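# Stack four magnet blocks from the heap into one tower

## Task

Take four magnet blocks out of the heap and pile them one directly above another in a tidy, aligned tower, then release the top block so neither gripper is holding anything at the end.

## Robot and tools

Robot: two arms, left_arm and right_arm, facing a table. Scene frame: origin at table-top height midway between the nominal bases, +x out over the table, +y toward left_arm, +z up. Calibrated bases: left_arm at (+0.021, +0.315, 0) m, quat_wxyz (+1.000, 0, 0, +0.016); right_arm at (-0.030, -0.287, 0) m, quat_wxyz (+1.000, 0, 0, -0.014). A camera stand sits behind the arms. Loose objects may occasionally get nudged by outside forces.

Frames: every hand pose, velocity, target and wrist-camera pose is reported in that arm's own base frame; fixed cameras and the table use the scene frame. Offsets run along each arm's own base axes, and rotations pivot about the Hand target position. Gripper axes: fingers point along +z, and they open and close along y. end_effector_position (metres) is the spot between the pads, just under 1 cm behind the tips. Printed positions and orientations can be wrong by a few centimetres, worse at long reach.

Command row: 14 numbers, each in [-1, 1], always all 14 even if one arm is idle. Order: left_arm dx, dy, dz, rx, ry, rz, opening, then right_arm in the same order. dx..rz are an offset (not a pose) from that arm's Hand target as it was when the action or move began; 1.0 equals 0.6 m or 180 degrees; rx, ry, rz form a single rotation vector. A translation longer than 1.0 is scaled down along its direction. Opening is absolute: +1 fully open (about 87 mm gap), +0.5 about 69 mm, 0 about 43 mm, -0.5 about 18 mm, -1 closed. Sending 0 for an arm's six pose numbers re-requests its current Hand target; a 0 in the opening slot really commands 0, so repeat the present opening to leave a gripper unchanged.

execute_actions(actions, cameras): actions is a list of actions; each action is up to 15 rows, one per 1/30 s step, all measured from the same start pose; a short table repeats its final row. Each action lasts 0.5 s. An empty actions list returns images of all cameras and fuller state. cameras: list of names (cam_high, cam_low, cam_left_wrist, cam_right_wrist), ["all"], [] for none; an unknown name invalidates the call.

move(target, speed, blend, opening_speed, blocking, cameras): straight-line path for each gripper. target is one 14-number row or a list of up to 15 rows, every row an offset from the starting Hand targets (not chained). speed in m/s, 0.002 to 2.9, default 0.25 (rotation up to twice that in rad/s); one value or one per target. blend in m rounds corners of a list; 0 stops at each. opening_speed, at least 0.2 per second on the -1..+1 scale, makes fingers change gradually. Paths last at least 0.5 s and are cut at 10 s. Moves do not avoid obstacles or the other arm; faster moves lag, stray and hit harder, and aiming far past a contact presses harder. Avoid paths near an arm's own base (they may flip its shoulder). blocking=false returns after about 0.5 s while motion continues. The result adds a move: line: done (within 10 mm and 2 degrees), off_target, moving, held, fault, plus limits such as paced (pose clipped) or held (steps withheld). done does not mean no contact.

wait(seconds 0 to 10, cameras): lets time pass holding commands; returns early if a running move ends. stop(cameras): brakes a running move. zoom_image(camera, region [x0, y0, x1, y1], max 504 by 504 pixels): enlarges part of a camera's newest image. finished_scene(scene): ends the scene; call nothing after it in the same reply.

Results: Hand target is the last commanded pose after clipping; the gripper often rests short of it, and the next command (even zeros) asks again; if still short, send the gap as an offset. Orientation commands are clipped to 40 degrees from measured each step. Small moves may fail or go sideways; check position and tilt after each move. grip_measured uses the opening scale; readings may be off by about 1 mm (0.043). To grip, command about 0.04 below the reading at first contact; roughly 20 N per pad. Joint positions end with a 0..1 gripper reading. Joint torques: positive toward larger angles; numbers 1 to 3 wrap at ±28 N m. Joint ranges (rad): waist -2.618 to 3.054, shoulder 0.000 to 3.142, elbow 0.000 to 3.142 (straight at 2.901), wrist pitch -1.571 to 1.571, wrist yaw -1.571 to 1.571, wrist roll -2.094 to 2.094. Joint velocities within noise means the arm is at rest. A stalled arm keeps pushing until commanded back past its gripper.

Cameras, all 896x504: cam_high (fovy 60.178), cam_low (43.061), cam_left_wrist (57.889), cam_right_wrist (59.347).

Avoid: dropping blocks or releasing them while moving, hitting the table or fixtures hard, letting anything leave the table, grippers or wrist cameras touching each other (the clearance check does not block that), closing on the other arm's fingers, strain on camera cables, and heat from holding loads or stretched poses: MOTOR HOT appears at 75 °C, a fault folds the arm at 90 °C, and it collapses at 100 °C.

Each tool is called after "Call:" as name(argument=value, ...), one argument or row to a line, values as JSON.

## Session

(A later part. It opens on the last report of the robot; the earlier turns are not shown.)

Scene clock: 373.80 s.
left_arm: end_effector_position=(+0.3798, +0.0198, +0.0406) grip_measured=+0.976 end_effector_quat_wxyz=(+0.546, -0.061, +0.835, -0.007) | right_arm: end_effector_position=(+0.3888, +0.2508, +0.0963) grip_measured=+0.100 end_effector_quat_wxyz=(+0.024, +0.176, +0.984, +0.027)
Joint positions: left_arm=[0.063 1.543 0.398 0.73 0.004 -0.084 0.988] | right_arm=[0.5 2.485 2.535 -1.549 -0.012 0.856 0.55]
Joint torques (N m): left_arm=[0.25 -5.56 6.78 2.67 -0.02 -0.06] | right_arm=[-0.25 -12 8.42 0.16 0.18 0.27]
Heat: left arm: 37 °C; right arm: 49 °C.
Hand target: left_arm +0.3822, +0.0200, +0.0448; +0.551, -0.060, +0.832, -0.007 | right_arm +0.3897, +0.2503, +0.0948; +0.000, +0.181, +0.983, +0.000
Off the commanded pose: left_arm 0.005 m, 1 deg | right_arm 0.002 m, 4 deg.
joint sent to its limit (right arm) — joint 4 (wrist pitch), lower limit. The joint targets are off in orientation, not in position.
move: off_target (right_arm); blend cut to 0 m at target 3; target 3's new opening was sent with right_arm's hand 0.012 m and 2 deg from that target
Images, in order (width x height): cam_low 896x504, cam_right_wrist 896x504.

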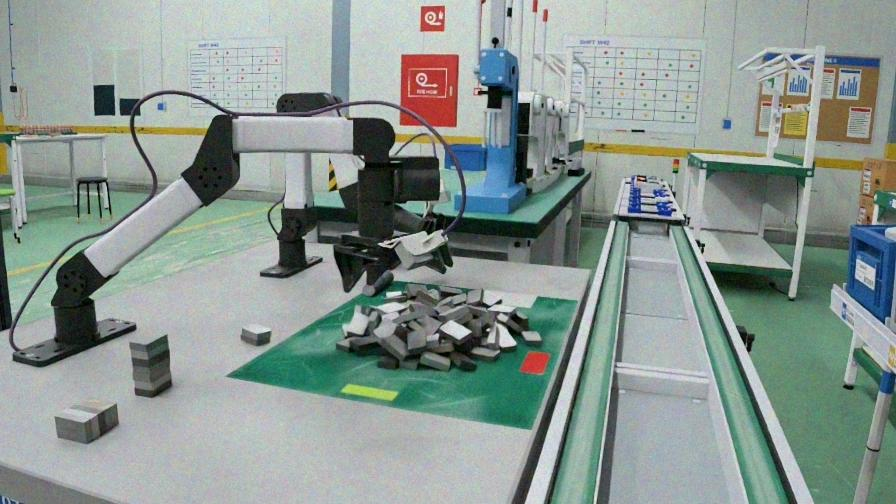

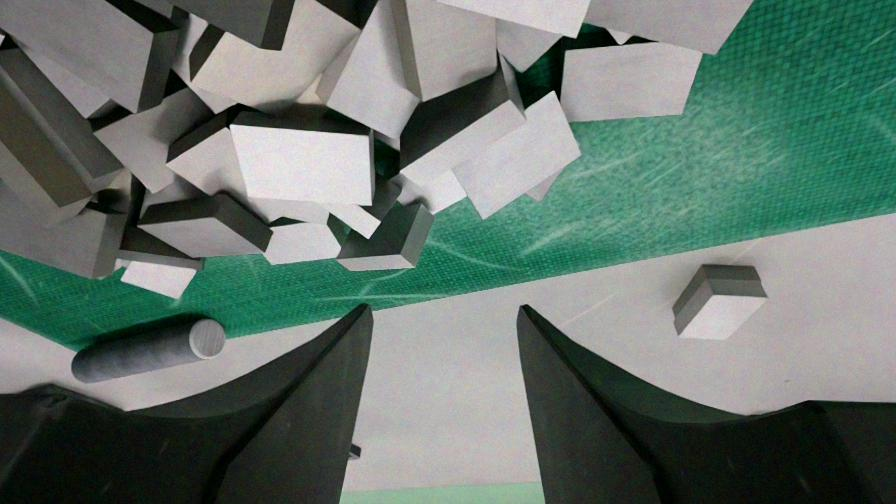

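Call:
move(
  target=[0,0,0,0,0,0,1,0.032,-0.047,-0.033,0,0,0.252,0.35],
  speed=0.4,
  cameras=["cam_right_wrist"],
)

Scene clock: 404.93 s.
left_arm: end_effector_position=(+0.3798, +0.0198, +0.0406) grip_measured=+0.976 end_effector_quat_wxyz=(+0.546, -0.061, +0.835, -0.007) | right_arm: end_effector_position=(+0.4068, +0.2252, +0.0780) grip_measured=+0.350 end_effector_quat_wxyz=(+0.041, -0.205, +0.978, +0.018)
Joint positions: left_arm=[0.063 1.543 0.398 0.73 0.004 -0.084 0.988] | right_arm=[0.494 2.584 2.653 -1.552 -0.011 0.081 0.675]
Joint torques (N m): left_arm=[0.32 -5.6 6.78 2.69 -0.02 -0.06] | right_arm=[-0.64 -12.19 8.46 0.24 0.16 0.01]
Heat: left arm: 37 °C; right arm: 53 °C.
Hand target: left_arm +0.3822, +0.0200, +0.0448; +0.551, -0.060, +0.832, -0.007 | right_arm +0.4089, +0.2221, +0.0750; +0.000, -0.212, +0.977, +0.000
Off the commanded pose: left_arm 0.005 m, 1 deg | right_arm 0.005 m, 5 deg.
joint sent to its limit (right arm) — joint 4 (wrist pitch), lower limit. The joint targets are off in orientation, not in position.
move: off_target (right_arm)
Images, in order (width x height): cam_right_wrist 896x504.

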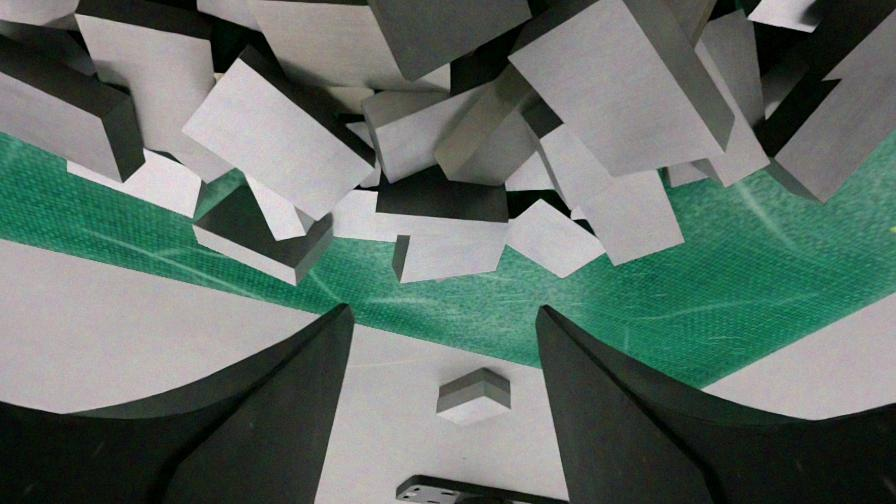

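Call:
move(
  target=[0,0,0,0,0,0,1,-0.0057,-0.0077,-0.05,0,0,0.061,0.3],
  speed=0.15,
  cameras=["cam_right_wrist"],
)

Scene clock: 428.03 s.
left_arm: end_effector_position=(+0.3798, +0.0198, +0.0406) grip_measured=+0.976 end_effector_quat_wxyz=(+0.546, -0.061, +0.835, -0.007) | right_arm: end_effector_position=(+0.4072, +0.2178, +0.0495) grip_measured=+0.300 end_effector_quat_wxyz=(+0.011, -0.294, +0.956, +0.008)
Joint positions: left_arm=[0.063 1.543 0.398 0.73 0.004 -0.084 0.988] | right_arm=[0.496 2.648 2.653 -1.552 -0.011 -0.101 0.65]
Joint torques (N m): left_arm=[0.25 -5.6 6.78 2.69 -0.02 -0.07] | right_arm=[0.28 -12.53 7.66 0.13 0.14 -0.03]
Heat: left arm: 38 °C; right arm: 61 °C.
Hand target: left_arm +0.3822, +0.0200, +0.0448; +0.551, -0.060, +0.832, -0.007 | right_arm +0.4055, +0.2175, +0.0451; +0.000, -0.305, +0.952, +0.000
Off the commanded pose: left_arm 0.005 m, 1 deg | right_arm 0.005 m, 2 deg.
joint sent to its limit (right arm) — joint 4 (wrist pitch), lower limit. The joint targets still meet the commanded pose.
move: done
Images, in order (width x height): cam_right_wrist 896x504.

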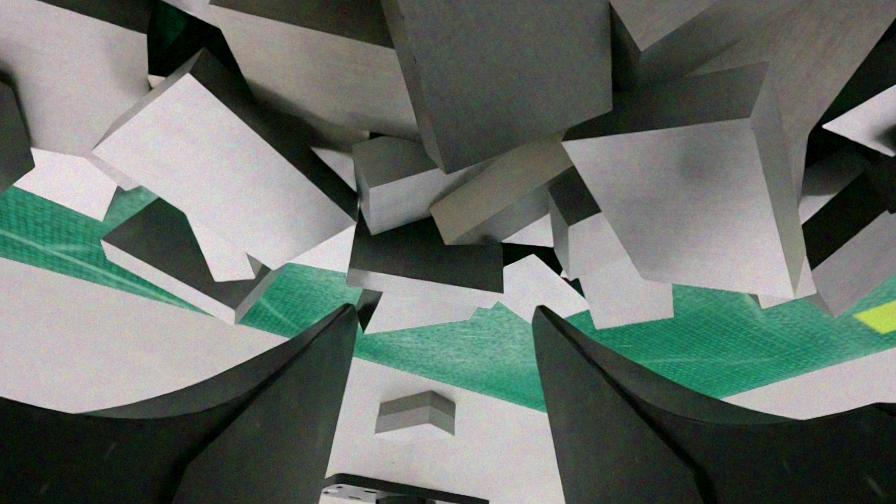

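Call:
zoom_image(
  camera="cam_right_wrist",
  region=[320, 200, 620, 370],
)

Scaled by 1.680 from the camera's 896x504 image, which has a finer 1280x720 frame.

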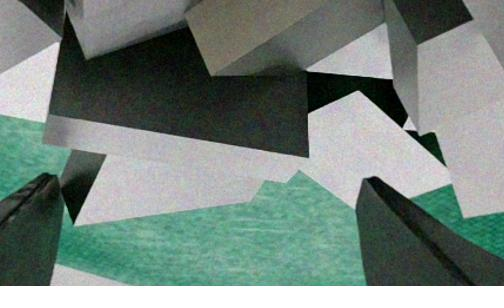

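Call:
move(
  target=[
    [0,0,0,0,0,0,1,-0.0325,0.0033,0.005,0,0,0.07,0.25],
    [0,0,0,0,0,0,1,-0.0325,0.0033,-0.018,0,0,0.07,0.25],
  ],
  speed=0.12,
  cameras=["cam_right_wrist"],
)

Scene clock: 459.13 s.
left_arm: end_effector_position=(+0.3798, +0.0198, +0.0406) grip_measured=+0.976 end_effector_quat_wxyz=(+0.546, -0.061, +0.835, -0.007) | right_arm: end_effector_position=(+0.3814, +0.2136, +0.0306) grip_measured=+0.250 end_effector_quat_wxyz=(-0.021, -0.397, +0.918, -0.004)
Joint positions: left_arm=[0.063 1.543 0.398 0.73 0.004 -0.084 0.988] | right_arm=[0.538 2.528 2.337 -1.423 0.003 -0.279 0.625]
Joint torques (N m): left_arm=[0.29 -5.64 6.76 2.68 -0.02 -0.07] | right_arm=[0.2 -15.53 4.51 0.5 -0.01 -0.01]
Heat: left arm: 38 °C; right arm: 60 °C.
Hand target: left_arm +0.3822, +0.0200, +0.0448; +0.551, -0.060, +0.832, -0.007 | right_arm +0.3861, +0.2194, +0.0342; +0.000, -0.407, +0.913, +0.000
Off the commanded pose: left_arm 0.005 m, 1 deg | right_arm 0.008 m, 3 deg.
move: off_target (right_arm)
Images, in order (width x height): cam_right_wrist 896x504.

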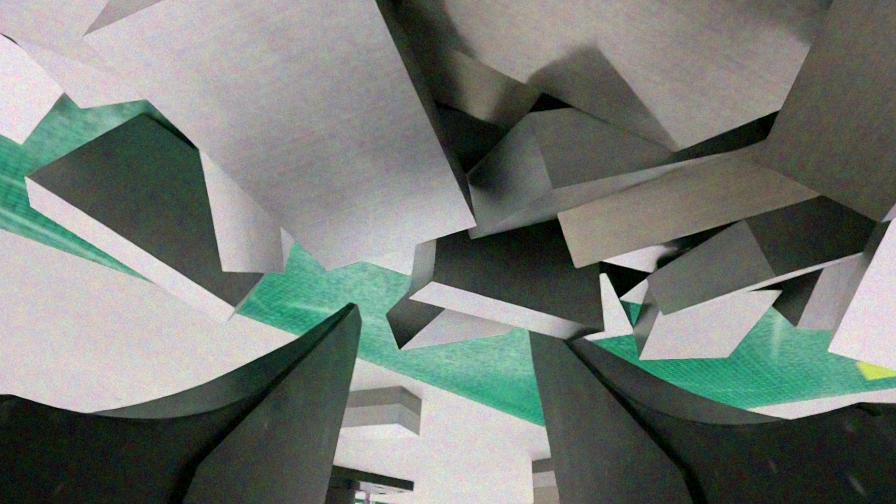

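Call:
move(
  target=[
    [0,0,0,0,0,0,1,-0.003,-0.002,-0.018,0,0,0,0.25],
    [0,0,0,0,0,0,1,-0.003,-0.002,-0.018,0,0,0,-0.3],
  ],
  speed=0.08,
  cameras=["cam_right_wrist"],
)

Scene clock: 480.00 s.
left_arm: end_effector_position=(+0.3798, +0.0198, +0.0406) grip_measured=+0.976 end_effector_quat_wxyz=(+0.546, -0.061, +0.835, -0.007) | right_arm: end_effector_position=(+0.3805, +0.2108, +0.0293) grip_measured=-0.298 end_effector_quat_wxyz=(-0.014, -0.398, +0.917, -0.008)
Joint positions: left_arm=[0.063 1.543 0.398 0.73 0.004 -0.084 0.988] | right_arm=[0.538 2.491 2.265 -1.376 0.013 -0.281 0.351]
Joint torques (N m): left_arm=[0.29 -5.64 6.79 2.69 -0.01 -0.08] | right_arm=[0.29 -13.68 4.23 0.61 -0.09 0.01]
Heat: left arm: 38 °C; right arm: 75 °C. Fold the right arm in close to its base, or ease its load, before you think long.
Hand target: left_arm +0.3822, +0.0200, +0.0448; +0.551, -0.060, +0.832, -0.007 | right_arm +0.3842, +0.2182, +0.0233; +0.000, -0.407, +0.913, +0.000
Off the commanded pose: left_arm 0.005 m, 1 deg | right_arm 0.010 m, 2 deg.
MOTOR HOT: joint 2 (shoulder) of the right arm reports 75 °C; the controller's stop level is 90 °C. To cool a motor, set the load down, stop pushing, or move to a pose that needs little force.
move: done
Images, in order (width x height): cam_right_wrist 896x504.

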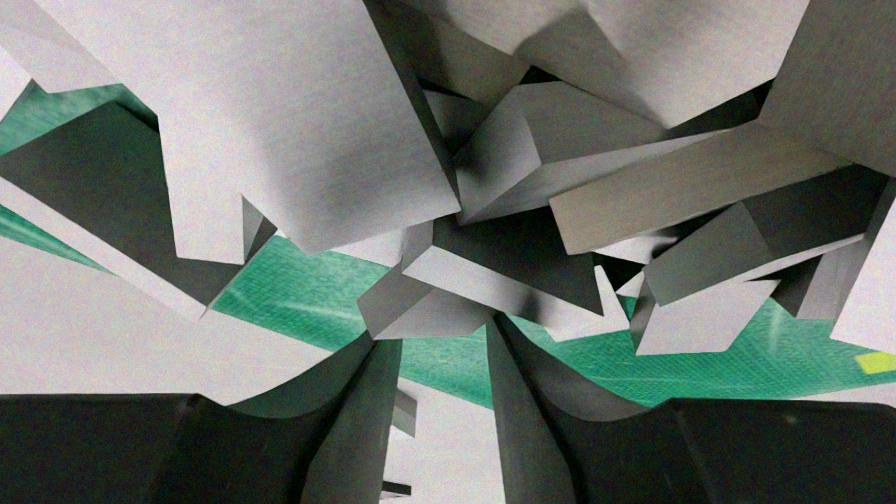

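Call:
move(
  target=[
    [0,0,0,0,0,0,1,-0.05,0,0.06,0,0,0,0.2],
    [0,0,0,0,0,0,1,-0.25,-0.05,0.15,0,0,-0.2,0.2],
  ],
  speed=0.3,
  blend=[0.03,0],
  cameras=["cam_right_wrist","cam_high"],
)

Call:
zoom_image(
  camera="cam_high",
  region=[330, 120, 550, 344],
)

Scene clock: 487.40 s.
left_arm: end_effector_position=(+0.3798, +0.0198, +0.0406) grip_measured=+0.976 end_effector_quat_wxyz=(+0.546, -0.061, +0.835, -0.007) | right_arm: end_effector_position=(+0.2361, +0.1854, +0.1087) grip_measured=+0.200 end_effector_quat_wxyz=(-0.011, -0.109, +0.994, -0.008)
Joint positions: left_arm=[0.063 1.543 0.398 0.73 0.004 -0.084 0.988] | right_arm=[0.614 1.851 1.571 -1.318 0.003 0.395 0.6]
Joint torques (N m): left_arm=[0.29 -5.59 6.82 2.68 -0.01 -0.07] | right_arm=[0.39 -11.06 5.2 0.28 0.06 0.29]
Heat: left arm: 38 °C; right arm: 72 °C. Fold the right arm in close to its base, or ease its load, before you think long.
Hand target: left_arm +0.3822, +0.0200, +0.0448; +0.551, -0.060, +0.832, -0.007 | right_arm +0.2343, +0.1882, +0.1134; +0.000, -0.105, +0.994, +0.000
Off the commanded pose: left_arm 0.005 m, 1 deg | right_arm 0.006 m, 2 deg.
MOTOR HOT: still on. Joint 2 (shoulder) of the right arm reports 72 °C.
move: done; blend cut to 0.0233 m at target 1
Images, in order (width x height): cam_high 896x504, cam_right_wrist 896x504.

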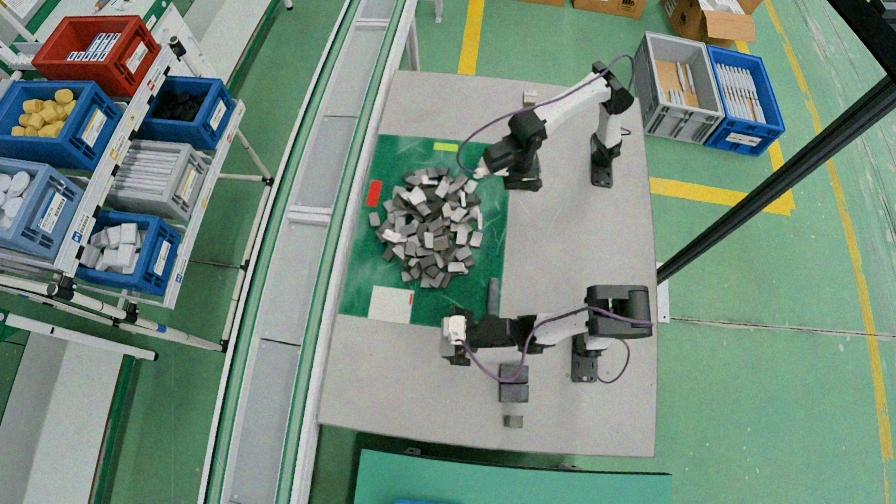

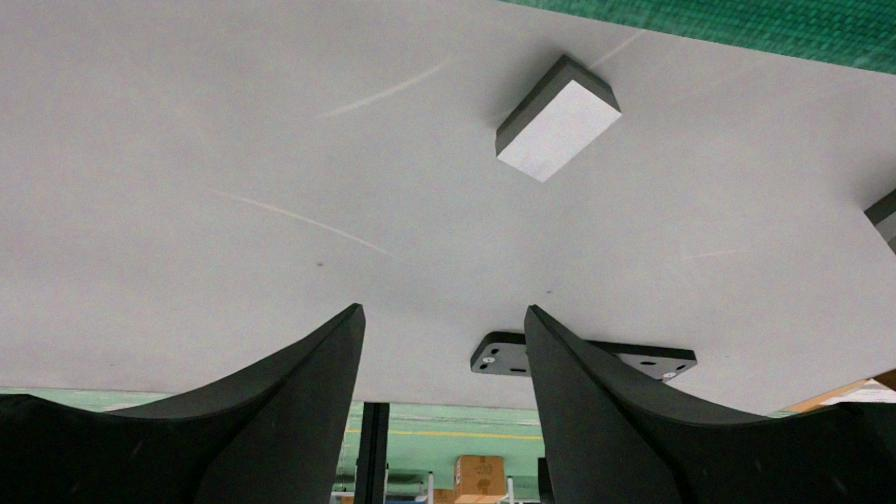

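Scaled by 2.250 from the camera's 896x504 image, which has a finer 1280x720 frame.

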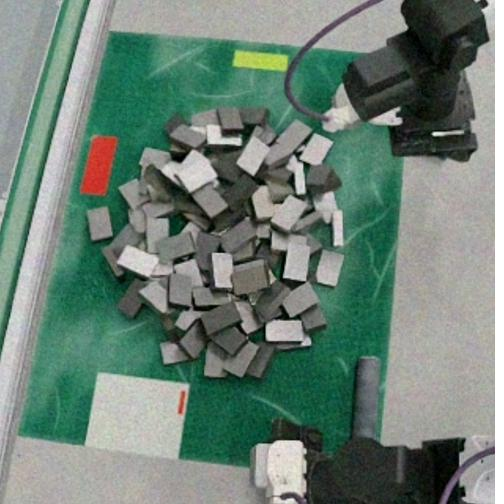

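Call:
move(
  target=[
    [0,0,0,0,0,0,1,0.26,0,-0.03,0,0,-0.014,0.15],
  ],
  speed=0.3,
  cameras=["cam_right_wrist"],
)

Scene clock: 507.20 s.
left_arm: end_effector_position=(+0.3797, +0.0198, +0.0405) grip_measured=+0.976 end_effector_quat_wxyz=(+0.546, -0.061, +0.835, -0.007) | right_arm: end_effector_position=(+0.3902, +0.1881, +0.0959) grip_measured=+0.150 end_effector_quat_wxyz=(+0.014, -0.075, +0.997, +0.004)
Joint positions: left_arm=[0.063 1.543 0.398 0.73 0.004 -0.084 0.988] | right_arm=[0.424 2.437 2.445 -1.549 0.002 0.274 0.575]
Joint torques (N m): left_arm=[0.25 -5.5 6.76 2.69 -0.01 -0.06] | right_arm=[-0.25 -11.81 8.47 0.11 0.04 -0.01]
Heat: left arm: 39 °C; right arm: 64 °C.
Hand target: left_arm +0.3822, +0.0200, +0.0447; +0.551, -0.060, +0.832, -0.007 | right_arm +0.3903, +0.1882, +0.0954; +0.000, -0.083, +0.997, +0.000
Off the commanded pose: left_arm 0.005 m, 1 deg | right_arm 0.001 m, 2 deg.
MOTOR HOT: cleared for the motors of the right arm.
joint sent to its limit (right arm) — joint 4 (wrist pitch), lower limit. The joint targets still meet the commanded pose.
move: done
Images, in order (width x height): cam_right_wrist 896x504.

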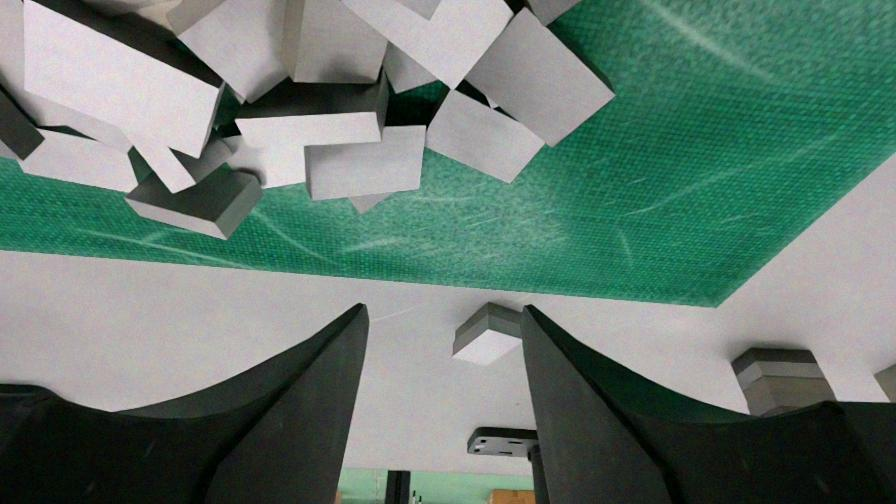

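Call:
move(
  target=[0,0,0,0,0,0,1,0.0255,0.049,-0.07,0,0,0.042,0.25],
  speed=0.2,
  cameras=["cam_right_wrist"],
)

Scene clock: 541.00 s.
left_arm: end_effector_position=(+0.3797, +0.0198, +0.0405) grip_measured=+0.976 end_effector_quat_wxyz=(+0.546, -0.061, +0.835, -0.007) | right_arm: end_effector_position=(+0.4051, +0.2175, +0.0522) grip_measured=+0.250 end_effector_quat_wxyz=(+0.010, -0.141, +0.990, +0.002)
Joint positions: left_arm=[0.063 1.543 0.398 0.73 0.004 -0.084 0.988] | right_arm=[0.476 2.632 2.633 -1.551 0.002 0.194 0.625]
Joint torques (N m): left_arm=[0.28 -5.53 6.8 2.69 -0.02 -0.07] | right_arm=[-0.25 -13.12 8.47 0.11 0.03 0.03]
Heat: left arm: 39 °C; right arm: 70 °C.
Hand target: left_arm +0.3822, +0.0200, +0.0447; +0.551, -0.060, +0.832, -0.007 | right_arm +0.4055, +0.2177, +0.0532; +0.000, -0.149, +0.989, +0.000
Off the commanded pose: left_arm 0.005 m, 1 deg | right_arm 0.001 m, 2 deg.
joint sent to its limit (right arm) — joint 4 (wrist pitch), lower limit. The joint targets still meet the commanded pose.
move: done
Images, in order (width x height): cam_right_wrist 896x504.

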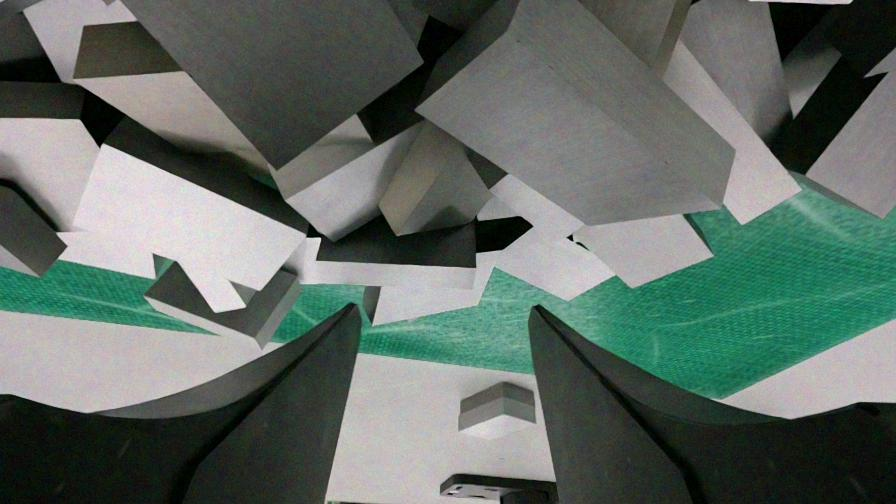

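Call:
move(
  target=[
    [0,0,0,0,0,0,1,-0.02,-0.03,0.05,0,0,-0.1,0.25],
    [0,0,0,0,0,0,1,-0.001,-0.0695,-0.015,0,0,-0.206,0.06],
  ],
  speed=0.25,
  blend=[0.02,0],
  cameras=["cam_right_wrist"],
)

Scene clock: 659.97 s.
left_arm: end_effector_position=(+0.3797, +0.0198, +0.0405) grip_measured=+0.976 end_effector_quat_wxyz=(+0.546, -0.061, +0.835, -0.007) | right_arm: end_effector_position=(+0.3975, +0.1737, +0.0347) grip_measured=+0.060 end_effector_quat_wxyz=(-0.024, +0.163, +0.986, -0.011)
Joint positions: left_arm=[0.063 1.543 0.398 0.73 0.004 -0.084 0.988] | right_arm=[0.35 2.468 2.243 -1.399 -0.004 0.678 0.53]
Joint torques (N m): left_arm=[0.32 -5.61 6.78 2.7 -0.01 -0.07] | right_arm=[-0.39 -15.99 5 0.42 0.12 0.32]
Heat: left arm: 40 °C; right arm: 78 °C. Fold the right arm in close to its base, or ease its load, before you think long.
Hand target: left_arm +0.3822, +0.0200, +0.0447; +0.551, -0.060, +0.832, -0.007 | right_arm +0.4049, +0.1759, +0.0444; +0.000, +0.173, +0.985, +0.000
Off the commanded pose: left_arm 0.005 m, 1 deg | right_arm 0.012 m, 3 deg.
MOTOR HOT: joint 2 (shoulder) of the right arm reports 78 °C; the controller's stop level is 90 °C. To cool a motor, set the load down, stop pushing, or move to a pose that needs little force.
move: off_target (right_arm); target 2's new opening was sent with right_arm's hand 0.015 m and 5 deg from that target
Images, in order (width x height): cam_right_wrist 896x504.

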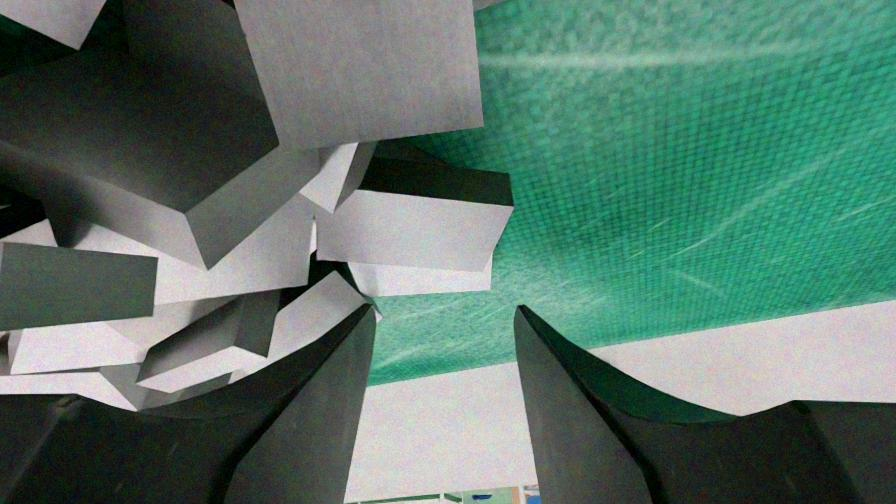

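Call:
move(
  target=[
    [-0.03,-0.05,0.13,0.005,0.372,-0.04,0.3,-0.1,-0.03,0.15,0,0,0,0.06],
    [-0.07,-0.333,0.1255,0.005,0.372,-0.04,0.3,-0.34,-0.376,0.25,0,0,0,0.06],
  ],
  speed=0.4,
  blend=[0.03,0],
  cameras=["cam_left_wrist","cam_high"],
)

Scene clock: 679.00 s.
left_arm: end_effector_position=(+0.3369, -0.1801, +0.1220) grip_measured=+0.300 end_effector_quat_wxyz=(+0.004, +0.006, +1.000, -0.001) | right_arm: end_effector_position=(+0.2085, -0.0509, +0.1930) grip_measured=+0.060 end_effector_quat_wxyz=(+0.026, +0.178, +0.984, -0.005)
Joint positions: left_arm=[-0.446 2.167 2.085 -1.48 -0.001 -0.434 0.65] | right_arm=[-0.255 1.495 1.526 -1.55 0.005 0.104 0.53]
Joint torques (N m): left_arm=[0.69 -8.96 9.51 0.53 -0.06 -0.14] | right_arm=[-0.77 -6.79 5.19 0.17 -0.02 0]
Heat: left arm: 39 °C; right arm: 79 °C. Fold the right arm in close to its base, or ease its load, before you think long.
Hand target: left_arm +0.3402, -0.1797, +0.1201; +0.000, -0.001, +1.000, +0.001 | right_arm +0.2010, -0.0497, +0.1944; +0.000, +0.173, +0.985, +0.000
Off the commanded pose: left_arm 0.004 m, 1 deg | right_arm 0.008 m, 3 deg.
MOTOR HOT: still on. Joint 2 (shoulder) of the right arm reports 79 °C.
joint sent to its limit (right arm) — joint 4 (wrist pitch), lower limit. The joint targets still meet the commanded pose.
move: off_target (right_arm)
Images, in order (width x height): cam_high 896x504, cam_left_wrist 896x504.

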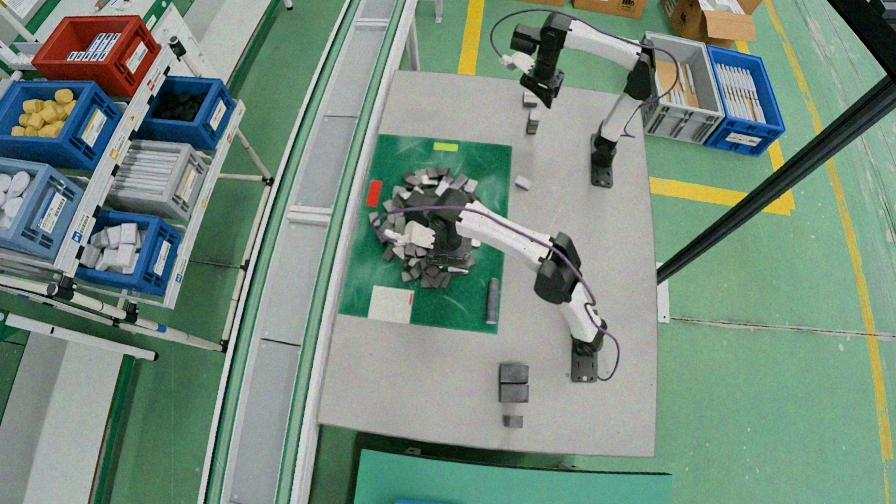

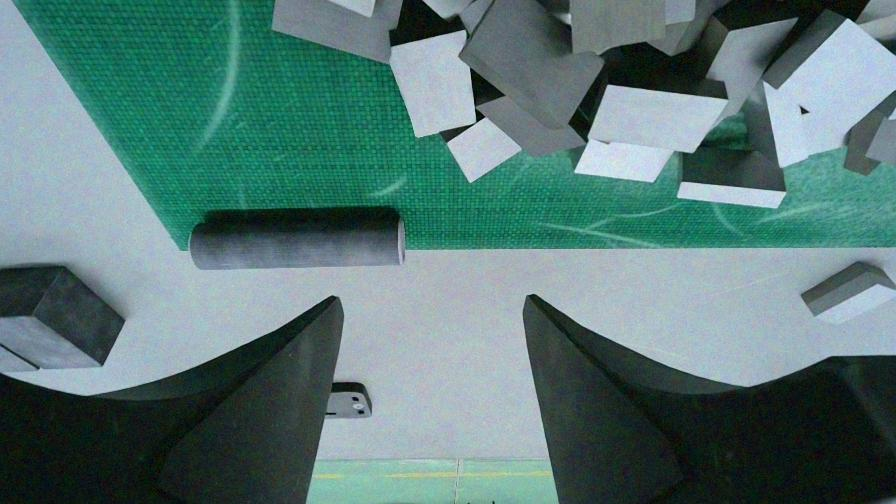

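Call:
move(
  target=[0.001,-0.005,-0.09,0,0,0.048,-0.1,0,0,0,0,0,0,0.06],
  speed=0.25,
  cameras=["cam_left_wrist"],
)

Scene clock: 715.87 s.
left_arm: end_effector_position=(+0.3402, -0.1858, +0.0710) grip_measured=-0.100 end_effector_quat_wxyz=(+0.003, -0.067, +0.998, -0.001) | right_arm: end_effector_position=(+0.2085, -0.0509, +0.1930) grip_measured=+0.060 end_effector_quat_wxyz=(+0.026, +0.178, +0.984, -0.005)
Joint positions: left_arm=[-0.442 2.167 1.882 -1.279 -0.001 -0.577 0.45] | right_arm=[-0.255 1.495 1.526 -1.55 0.005 0.103 0.53]
Joint torques (N m): left_arm=[0.99 -10.48 5.83 0.77 -0.05 -0.16] | right_arm=[-0.8 -6.79 5.18 0.17 -0.01 0.01]
Heat: left arm: 34 °C; right arm: 63 °C.
Hand target: left_arm +0.3407, -0.1827, +0.0660; +0.000, -0.076, +0.997, +0.001 | right_arm +0.2010, -0.0497, +0.1944; +0.000, +0.173, +0.985, +0.000
Off the commanded pose: left_arm 0.006 m, 1 deg | right_arm 0.008 m, 3 deg.
MOTOR HOT: cleared for the motors of the right arm.
joint sent to its limit (right arm) — joint 4 (wrist pitch), lower limit. The joint targets still meet the commanded pose.
move: off_target (right_arm)
Images, in order (width x height): cam_left_wrist 896x504.

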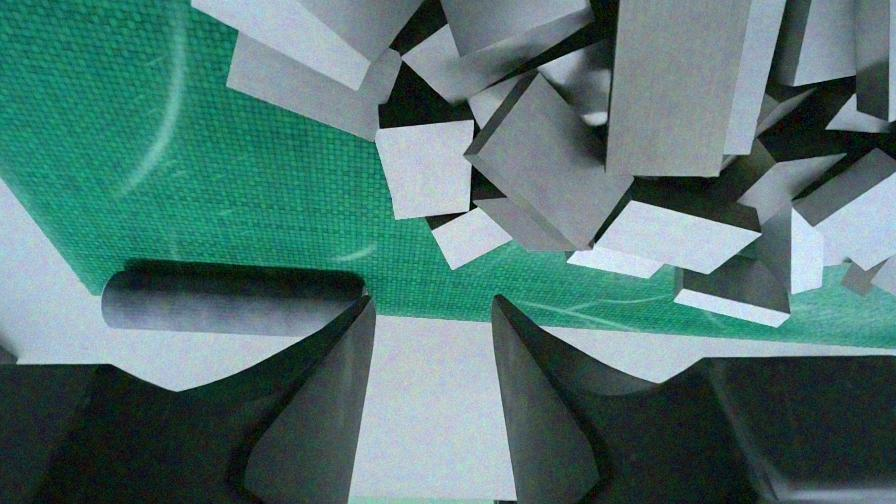

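Call:
move(
  target=[0.005,0.003,-0.048,0,0,0.01,-0.1,0,0,0,0,0,0,0.06],
  speed=0.15,
  cameras=["cam_left_wrist"],
)

Scene clock: 725.63 s.
left_arm: end_effector_position=(+0.3444, -0.1840, +0.0488) grip_measured=-0.100 end_effector_quat_wxyz=(+0.011, -0.084, +0.996, -0.005) | right_arm: end_effector_position=(+0.2085, -0.0509, +0.1930) grip_measured=+0.060 end_effector_quat_wxyz=(+0.026, +0.178, +0.984, -0.005)
Joint positions: left_arm=[-0.431 2.167 1.795 -1.176 -0.001 -0.599 0.45] | right_arm=[-0.255 1.495 1.526 -1.55 0.005 0.103 0.53]
Joint torques (N m): left_arm=[0.84 -8.95 5.91 0.87 -0.05 -0.17] | right_arm=[-0.81 -6.8 5.18 0.18 -0.01 0.02]
Heat: left arm: 35 °C; right arm: 60 °C.
Hand target: left_arm +0.3438, -0.1809, +0.0373; +0.000, -0.092, +0.996, +0.001 | right_arm +0.2010, -0.0497, +0.1944; +0.000, +0.173, +0.985, +0.000
Off the commanded pose: left_arm 0.012 m, 2 deg | right_arm 0.008 m, 3 deg.
joint sent to its limit (right arm) — joint 4 (wrist pitch), lower limit. The joint targets still meet the commanded pose.
move: off_target (left_arm, right_arm)
Images, in order (width x height): cam_left_wrist 896x504.

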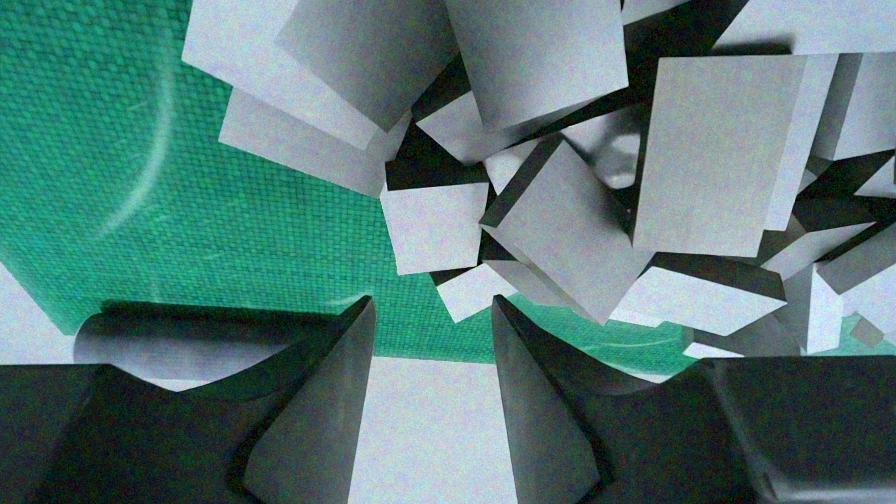

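Call:
move(
  target=[
    [0.013,0,0,0,0,0,-0.15,0,0,0,0,0,0,0.06],
    [0.013,0,-0.028,0,0,0,-0.15,0,0,0,0,0,0,0.06],
  ],
  speed=0.1,
  cameras=["cam_left_wrist"],
)

Scene clock: 739.33 s.
left_arm: end_effector_position=(+0.3485, -0.1826, +0.0336) grip_measured=-0.150 end_effector_quat_wxyz=(+0.003, -0.088, +0.996, -0.001) | right_arm: end_effector_position=(+0.2085, -0.0509, +0.1930) grip_measured=+0.060 end_effector_quat_wxyz=(+0.026, +0.178, +0.984, -0.005)
Joint positions: left_arm=[-0.423 2.207 1.798 -1.155 -0.001 -0.599 0.425] | right_arm=[-0.255 1.495 1.526 -1.55 0.005 0.103 0.53]
Joint torques (N m): left_arm=[0.84 -9.18 5.7 1.05 -0.05 -0.08] | right_arm=[-0.8 -6.76 5.16 0.17 0.01 0.01]
Heat: left arm: 36 °C; right arm: 58 °C.
Hand target: left_arm +0.3516, -0.1809, +0.0205; +0.000, -0.092, +0.996, +0.001 | right_arm +0.2010, -0.0497, +0.1944; +0.000, +0.173, +0.985, +0.000
Off the commanded pose: left_arm 0.014 m, 1 deg | right_arm 0.008 m, 3 deg.
joint sent to its limit (right arm) — joint 4 (wrist pitch), lower limit. The joint targets still meet the commanded pose.
move: off_target (left_arm, right_arm)
Images, in order (width x height): cam_left_wrist 896x504.

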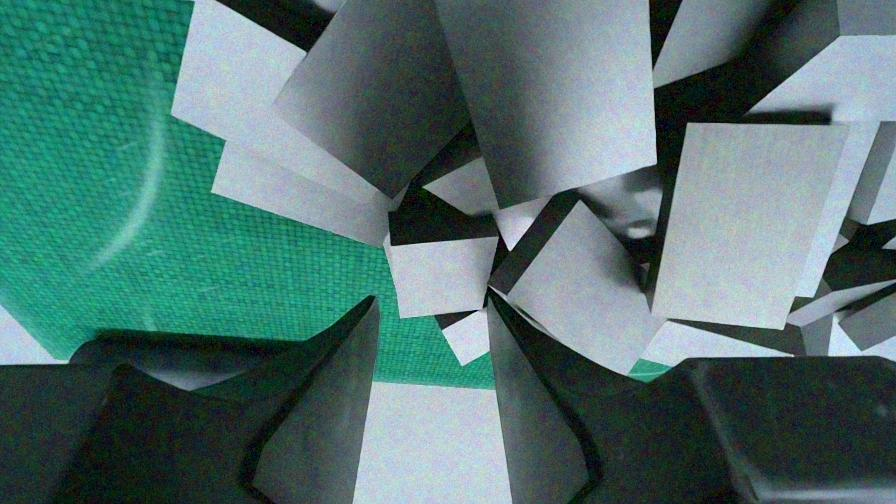

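Call:
move(
  target=[
    [0,0,0.02,0,0,0,-0.1,0,0,0,0,0,0,0.06],
    [-0.0075,-0.0063,0.02,0,0,0,-0.1,0,0,0,0,0,0,0.06],
    [-0.0075,-0.0063,-0.005,0,0,0,-0.1,0,0,0,0,0,0,0.06],
  ],
  speed=0.1,
  cameras=["cam_left_wrist"],
)

Scene clock: 754.30 s.
left_arm: end_effector_position=(+0.3478, -0.1823, +0.0321) grip_measured=-0.100 end_effector_quat_wxyz=(+0.002, -0.090, +0.996, -0.001) | right_arm: end_effector_position=(+0.2085, -0.0509, +0.1930) grip_measured=+0.060 end_effector_quat_wxyz=(+0.026, +0.178, +0.984, -0.005)
Joint positions: left_arm=[-0.423 2.207 1.792 -1.151 -0.001 -0.603 0.45] | right_arm=[-0.255 1.495 1.526 -1.55 0.005 0.103 0.53]
Joint torques (N m): left_arm=[-0.13 -9.66 4.03 1.18 -0.06 -0.17] | right_arm=[-0.85 -6.78 5.18 0.17 0 0]
Heat: left arm: 40 °C; right arm: 56 °C.
Hand target: left_arm +0.3471, -0.1847, +0.0175; +0.000, -0.092, +0.996, +0.001 | right_arm +0.2010, -0.0497, +0.1944; +0.000, +0.173, +0.985, +0.000
Off the commanded pose: left_arm 0.015 m, 0 deg | right_arm 0.008 m, 3 deg.
joint sent to its limit (right arm) — joint 4 (wrist pitch), lower limit. The joint targets still meet the commanded pose.
move: off_target (left_arm, right_arm)
Images, in order (width x height): cam_left_wrist 896x504.

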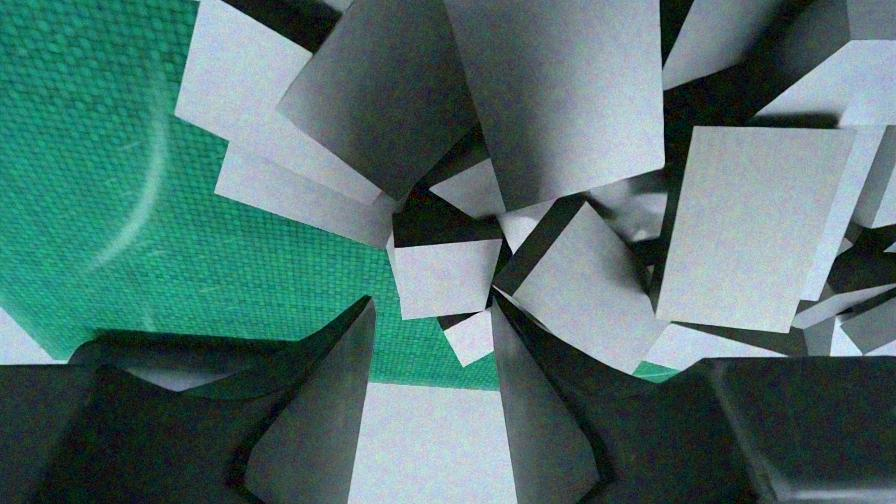

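Call:
move(
  target=[
    [0,0,0.05,0,0,0,-0.1,0,0,0,0,0,0,0.06],
    [-0.015,-0.009,0.05,0,0,0,-0.1,0,0,0,0,0,0,0.06],
    [-0.015,-0.009,0.025,0,0,0,-0.1,0,0,0,0,0,0,0.06],
  ],
  speed=0.12,
  cameras=["cam_left_wrist"],
)

Scene clock: 763.30 s.
left_arm: end_effector_position=(+0.3363, -0.1881, +0.0318) grip_measured=-0.100 end_effector_quat_wxyz=(-0.012, -0.090, +0.996, +0.005) | right_arm: end_effector_position=(+0.2085, -0.0509, +0.1930) grip_measured=+0.060 end_effector_quat_wxyz=(+0.026, +0.178, +0.984, -0.005)
Joint positions: left_arm=[-0.445 2.207 1.785 -1.176 0.004 -0.625 0.45] | right_arm=[-0.255 1.495 1.526 -1.55 0.005 0.103 0.53]
Joint torques (N m): left_arm=[-0.03 -12.34 4.86 0.94 -0.1 -0.16] | right_arm=[-0.81 -6.76 5.15 0.17 0 0]
Heat: left arm: 42 °C; right arm: 55 °C.
Hand target: left_arm +0.3380, -0.1900, +0.0324; +0.000, -0.092, +0.996, +0.001 | right_arm +0.2010, -0.0497, +0.1944; +0.000, +0.173, +0.985, +0.000
Off the commanded pose: left_arm 0.003 m, 1 deg | right_arm 0.008 m, 3 deg.
joint sent to its limit (right arm) — joint 4 (wrist pitch), lower limit. The joint targets still meet the commanded pose.
move: off_target (right_arm)
Images, in order (width x height): cam_left_wrist 896x504.

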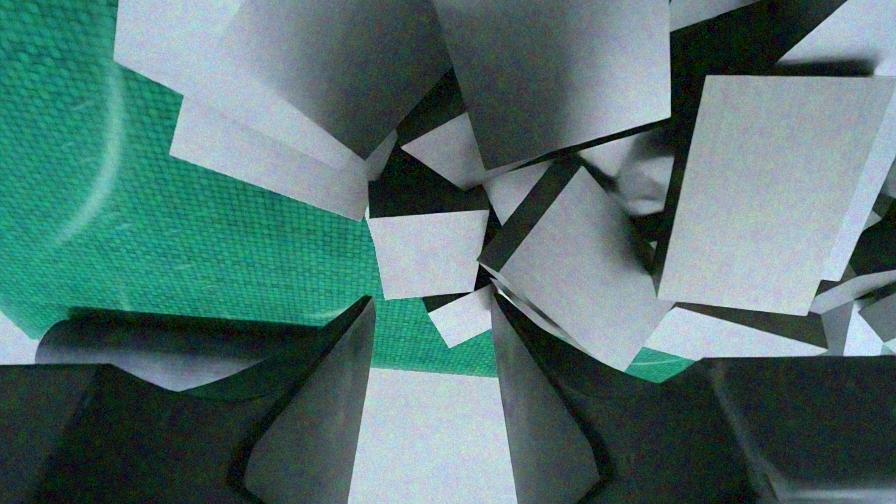

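Call:
move(
  target=[
    [0.006,0,-0.014,0,0,0,-0.1,0,0,0,0,0,0,0.06],
    [0.006,0,-0.014,0,0,0,-0.5,0,0,0,0,0,0,0.06],
  ],
  speed=0.06,
  cameras=["cam_left_wrist"],
)

Scene clock: 771.67 s.
left_arm: end_effector_position=(+0.3375, -0.1920, +0.0317) grip_measured=-0.498 end_effector_quat_wxyz=(-0.011, -0.090, +0.996, -0.003) | right_arm: end_effector_position=(+0.2085, -0.0509, +0.1930) grip_measured=+0.060 end_effector_quat_wxyz=(+0.026, +0.178, +0.984, -0.005)
Joint positions: left_arm=[-0.447 2.207 1.785 -1.165 0.017 -0.626 0.251] | right_arm=[-0.255 1.495 1.526 -1.55 0.005 0.103 0.53]
Joint torques (N m): left_arm=[0.35 -10.81 4.74 1.1 -0.26 -0.1] | right_arm=[-0.87 -6.79 5.18 0.17 0.01 0]
Heat: left arm: 45 °C; right arm: 54 °C.
Hand target: left_arm +0.3416, -0.1901, +0.0240; +0.000, -0.092, +0.996, +0.001 | right_arm +0.2010, -0.0497, +0.1944; +0.000, +0.173, +0.985, +0.000
Off the commanded pose: left_arm 0.009 m, 1 deg | right_arm 0.008 m, 3 deg.
joint sent to its limit (right arm) — joint 4 (wrist pitch), lower limit. The joint targets still meet the commanded pose.
move: off_target (right_arm)
Images, in order (width x height): cam_left_wrist 896x504.

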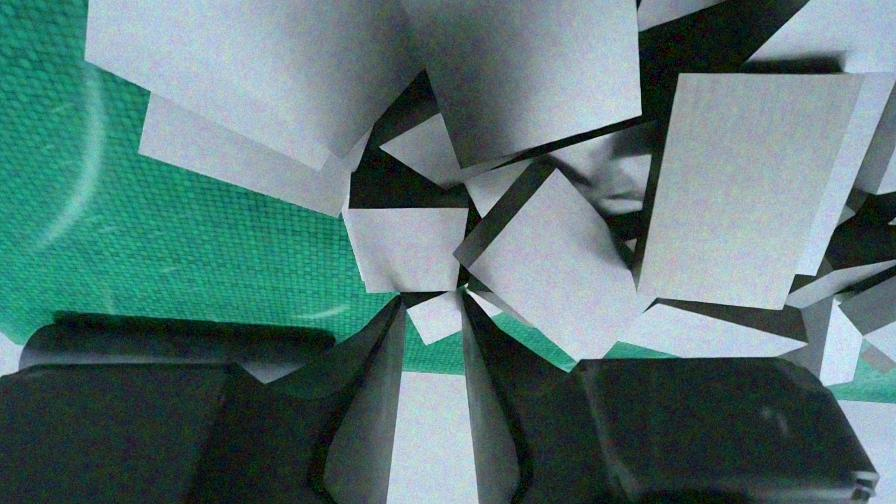

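Call:
move(
  target=[
    [-0.03,0.02,0.12,0,0,0,-0.3,0.02,0.05,0,0,0,0,-0.2],
    [-0.07,0.3,0.2,0,0,0,-0.1,0.3,0.3,-0.15,0,0,-0.01,-0.2],
    [-0.07,0.3,0.2,0,0,0,-0.1,0.432,0.338,-0.17,0,0,-0.04,-0.2],
  ],
  speed=0.35,
  blend=[0.03,0.03,0],
  cameras=["cam_right_wrist"],
)

Scene clock: 809.07 s.
left_arm: end_effector_position=(+0.3043, -0.0105, +0.1346) grip_measured=-0.100 end_effector_quat_wxyz=(-0.009, -0.097, +0.995, +0.000) | right_arm: end_effector_position=(+0.4592, +0.1547, +0.0923) grip_measured=-0.200 end_effector_quat_wxyz=(+0.063, +0.229, +0.971, +0.033)
Joint positions: left_arm=[-0.006 1.87 1.699 -1.417 0.001 -0.201 0.45] | right_arm=[0.268 2.577 2.697 -1.549 0.002 0.732 0.4]
Joint torques (N m): left_arm=[0.17 -10.97 6.8 0.47 -0.05 0.04] | right_arm=[-0.94 -12.66 8.4 0.32 0.02 0.31]
Heat: left arm: 48 °C; right arm: 53 °C.
Hand target: left_arm +0.2997, -0.0100, +0.1439; +0.000, -0.092, +0.996, +0.001 | right_arm +0.4602, +0.1532, +0.0923; +0.000, +0.235, +0.972, +0.000
Off the commanded pose: left_arm 0.010 m, 1 deg | right_arm 0.002 m, 8 deg.
joint sent to its limit (right arm) — joint 4 (wrist pitch), lower limit. The joint targets are off in orientation, not in position.
move: off_target (right_arm); blend cut to 0 m at target 2
Images, in order (width x height): cam_right_wrist 896x504.

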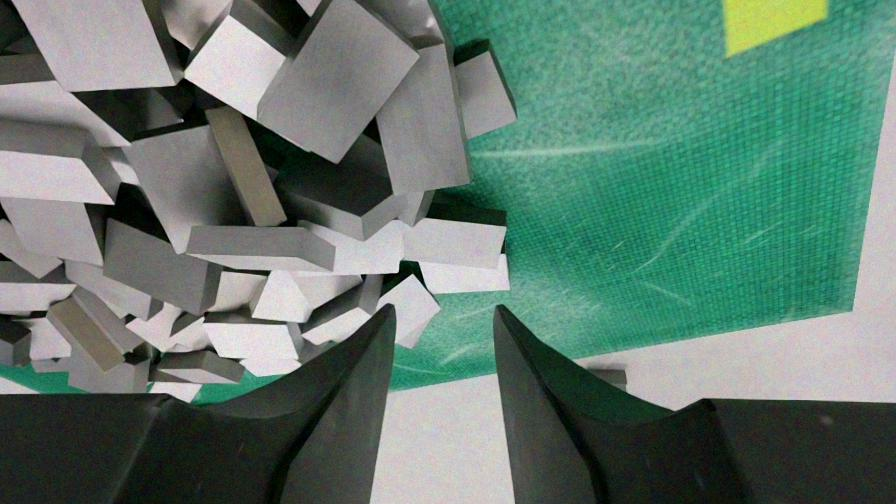

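Call:
move(
  target=[
    [0,0,0,0,0,0,-0.1,-0.012,-0.012,-0.03,0,0,0,-1],
    [0,0,0,0,0,0,-0.1,-0.012,-0.012,-0.112,0,0,0,-1],
  ],
  speed=0.12,
  cameras=["cam_right_wrist"],
)

Scene clock: 832.27 s.
left_arm: end_effector_position=(+0.3043, -0.0105, +0.1346) grip_measured=-0.100 end_effector_quat_wxyz=(-0.009, -0.097, +0.995, +0.000) | right_arm: end_effector_position=(+0.4503, +0.1443, +0.0384) grip_measured=-1.000 end_effector_quat_wxyz=(+0.006, +0.237, +0.972, +0.000)
Joint positions: left_arm=[-0.006 1.87 1.699 -1.417 0.001 -0.201 0.45] | right_arm=[0.254 2.66 2.63 -1.531 0.006 0.731 0]
Joint torques (N m): left_arm=[0.17 -10.92 6.79 0.48 -0.05 0.04] | right_arm=[-0.35 -11.7 6.65 0.38 0.04 0.1]
Heat: left arm: 47 °C; right arm: 66 °C.
Hand target: left_arm +0.2997, -0.0100, +0.1439; +0.000, -0.092, +0.996, +0.001 | right_arm +0.4529, +0.1460, +0.0252; +0.000, +0.235, +0.972, +0.000
Off the commanded pose: left_arm 0.010 m, 1 deg | right_arm 0.014 m, 1 deg.
move: off_target (right_arm)
Images, in order (width x height): cam_right_wrist 896x504.

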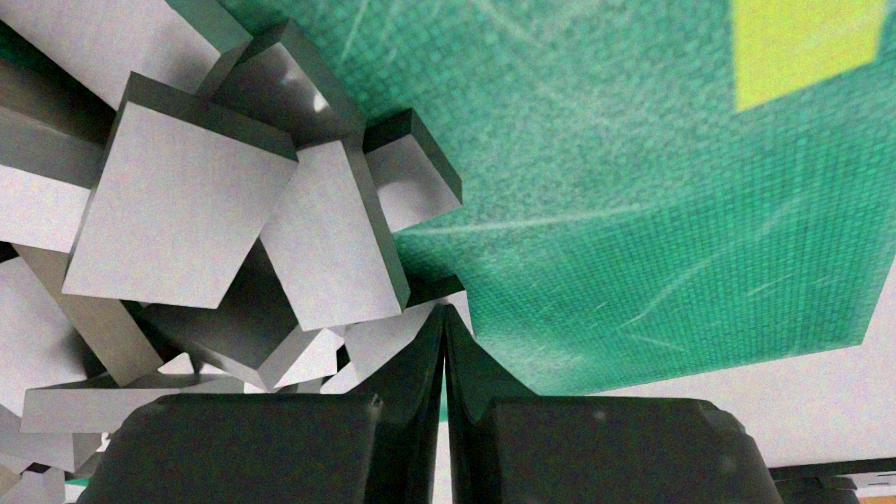

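Call:
move(
  target=[
    [0,0,0,0,0,0,-0.1,0,0,0.05,0,0,0,-1],
    [0,0,0,0,0,0,-0.1,0.022,-0.013,0.05,0,0,0,-1],
    [0,0,0,0,0,0,-0.1,0.022,-0.013,-0.006,0,0,0,-1],
  ],
  speed=0.12,
  cameras=["cam_right_wrist"],
)

Scene clock: 841.90 s.
left_arm: end_effector_position=(+0.3043, -0.0105, +0.1346) grip_measured=-0.100 end_effector_quat_wxyz=(-0.009, -0.097, +0.995, +0.000) | right_arm: end_effector_position=(+0.4641, +0.1382, +0.0222) grip_measured=-1.000 end_effector_quat_wxyz=(+0.010, +0.242, +0.970, +0.002)
Joint positions: left_arm=[-0.006 1.87 1.699 -1.417 0.001 -0.201 0.45] | right_arm=[0.234 2.765 2.773 -1.56 0.005 0.722 0]
Joint torques (N m): left_arm=[0.23 -10.95 6.79 0.48 -0.06 0.02] | right_arm=[-0.54 -13.27 8.44 0.17 0.04 0.01]
Heat: left arm: 47 °C; right arm: 67 °C.
Hand target: left_arm +0.2997, -0.0100, +0.1439; +0.000, -0.092, +0.996, +0.001 | right_arm +0.4661, +0.1381, +0.0215; +0.000, +0.235, +0.972, +0.000
Off the commanded pose: left_arm 0.010 m, 1 deg | right_arm 0.002 m, 1 deg.
joint sent to its limit (right arm) — joint 4 (wrist pitch), lower limit. The joint targets still meet the commanded pose.
move: done
Images, in order (width x height): cam_right_wrist 896x504.

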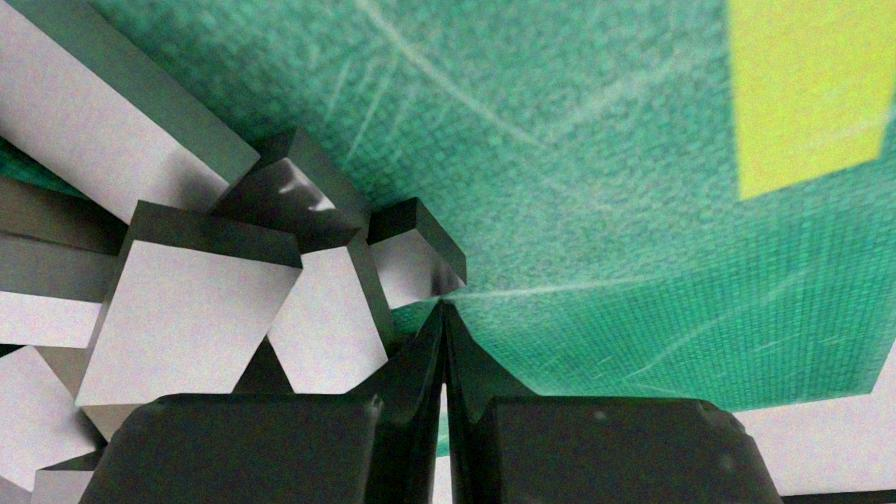

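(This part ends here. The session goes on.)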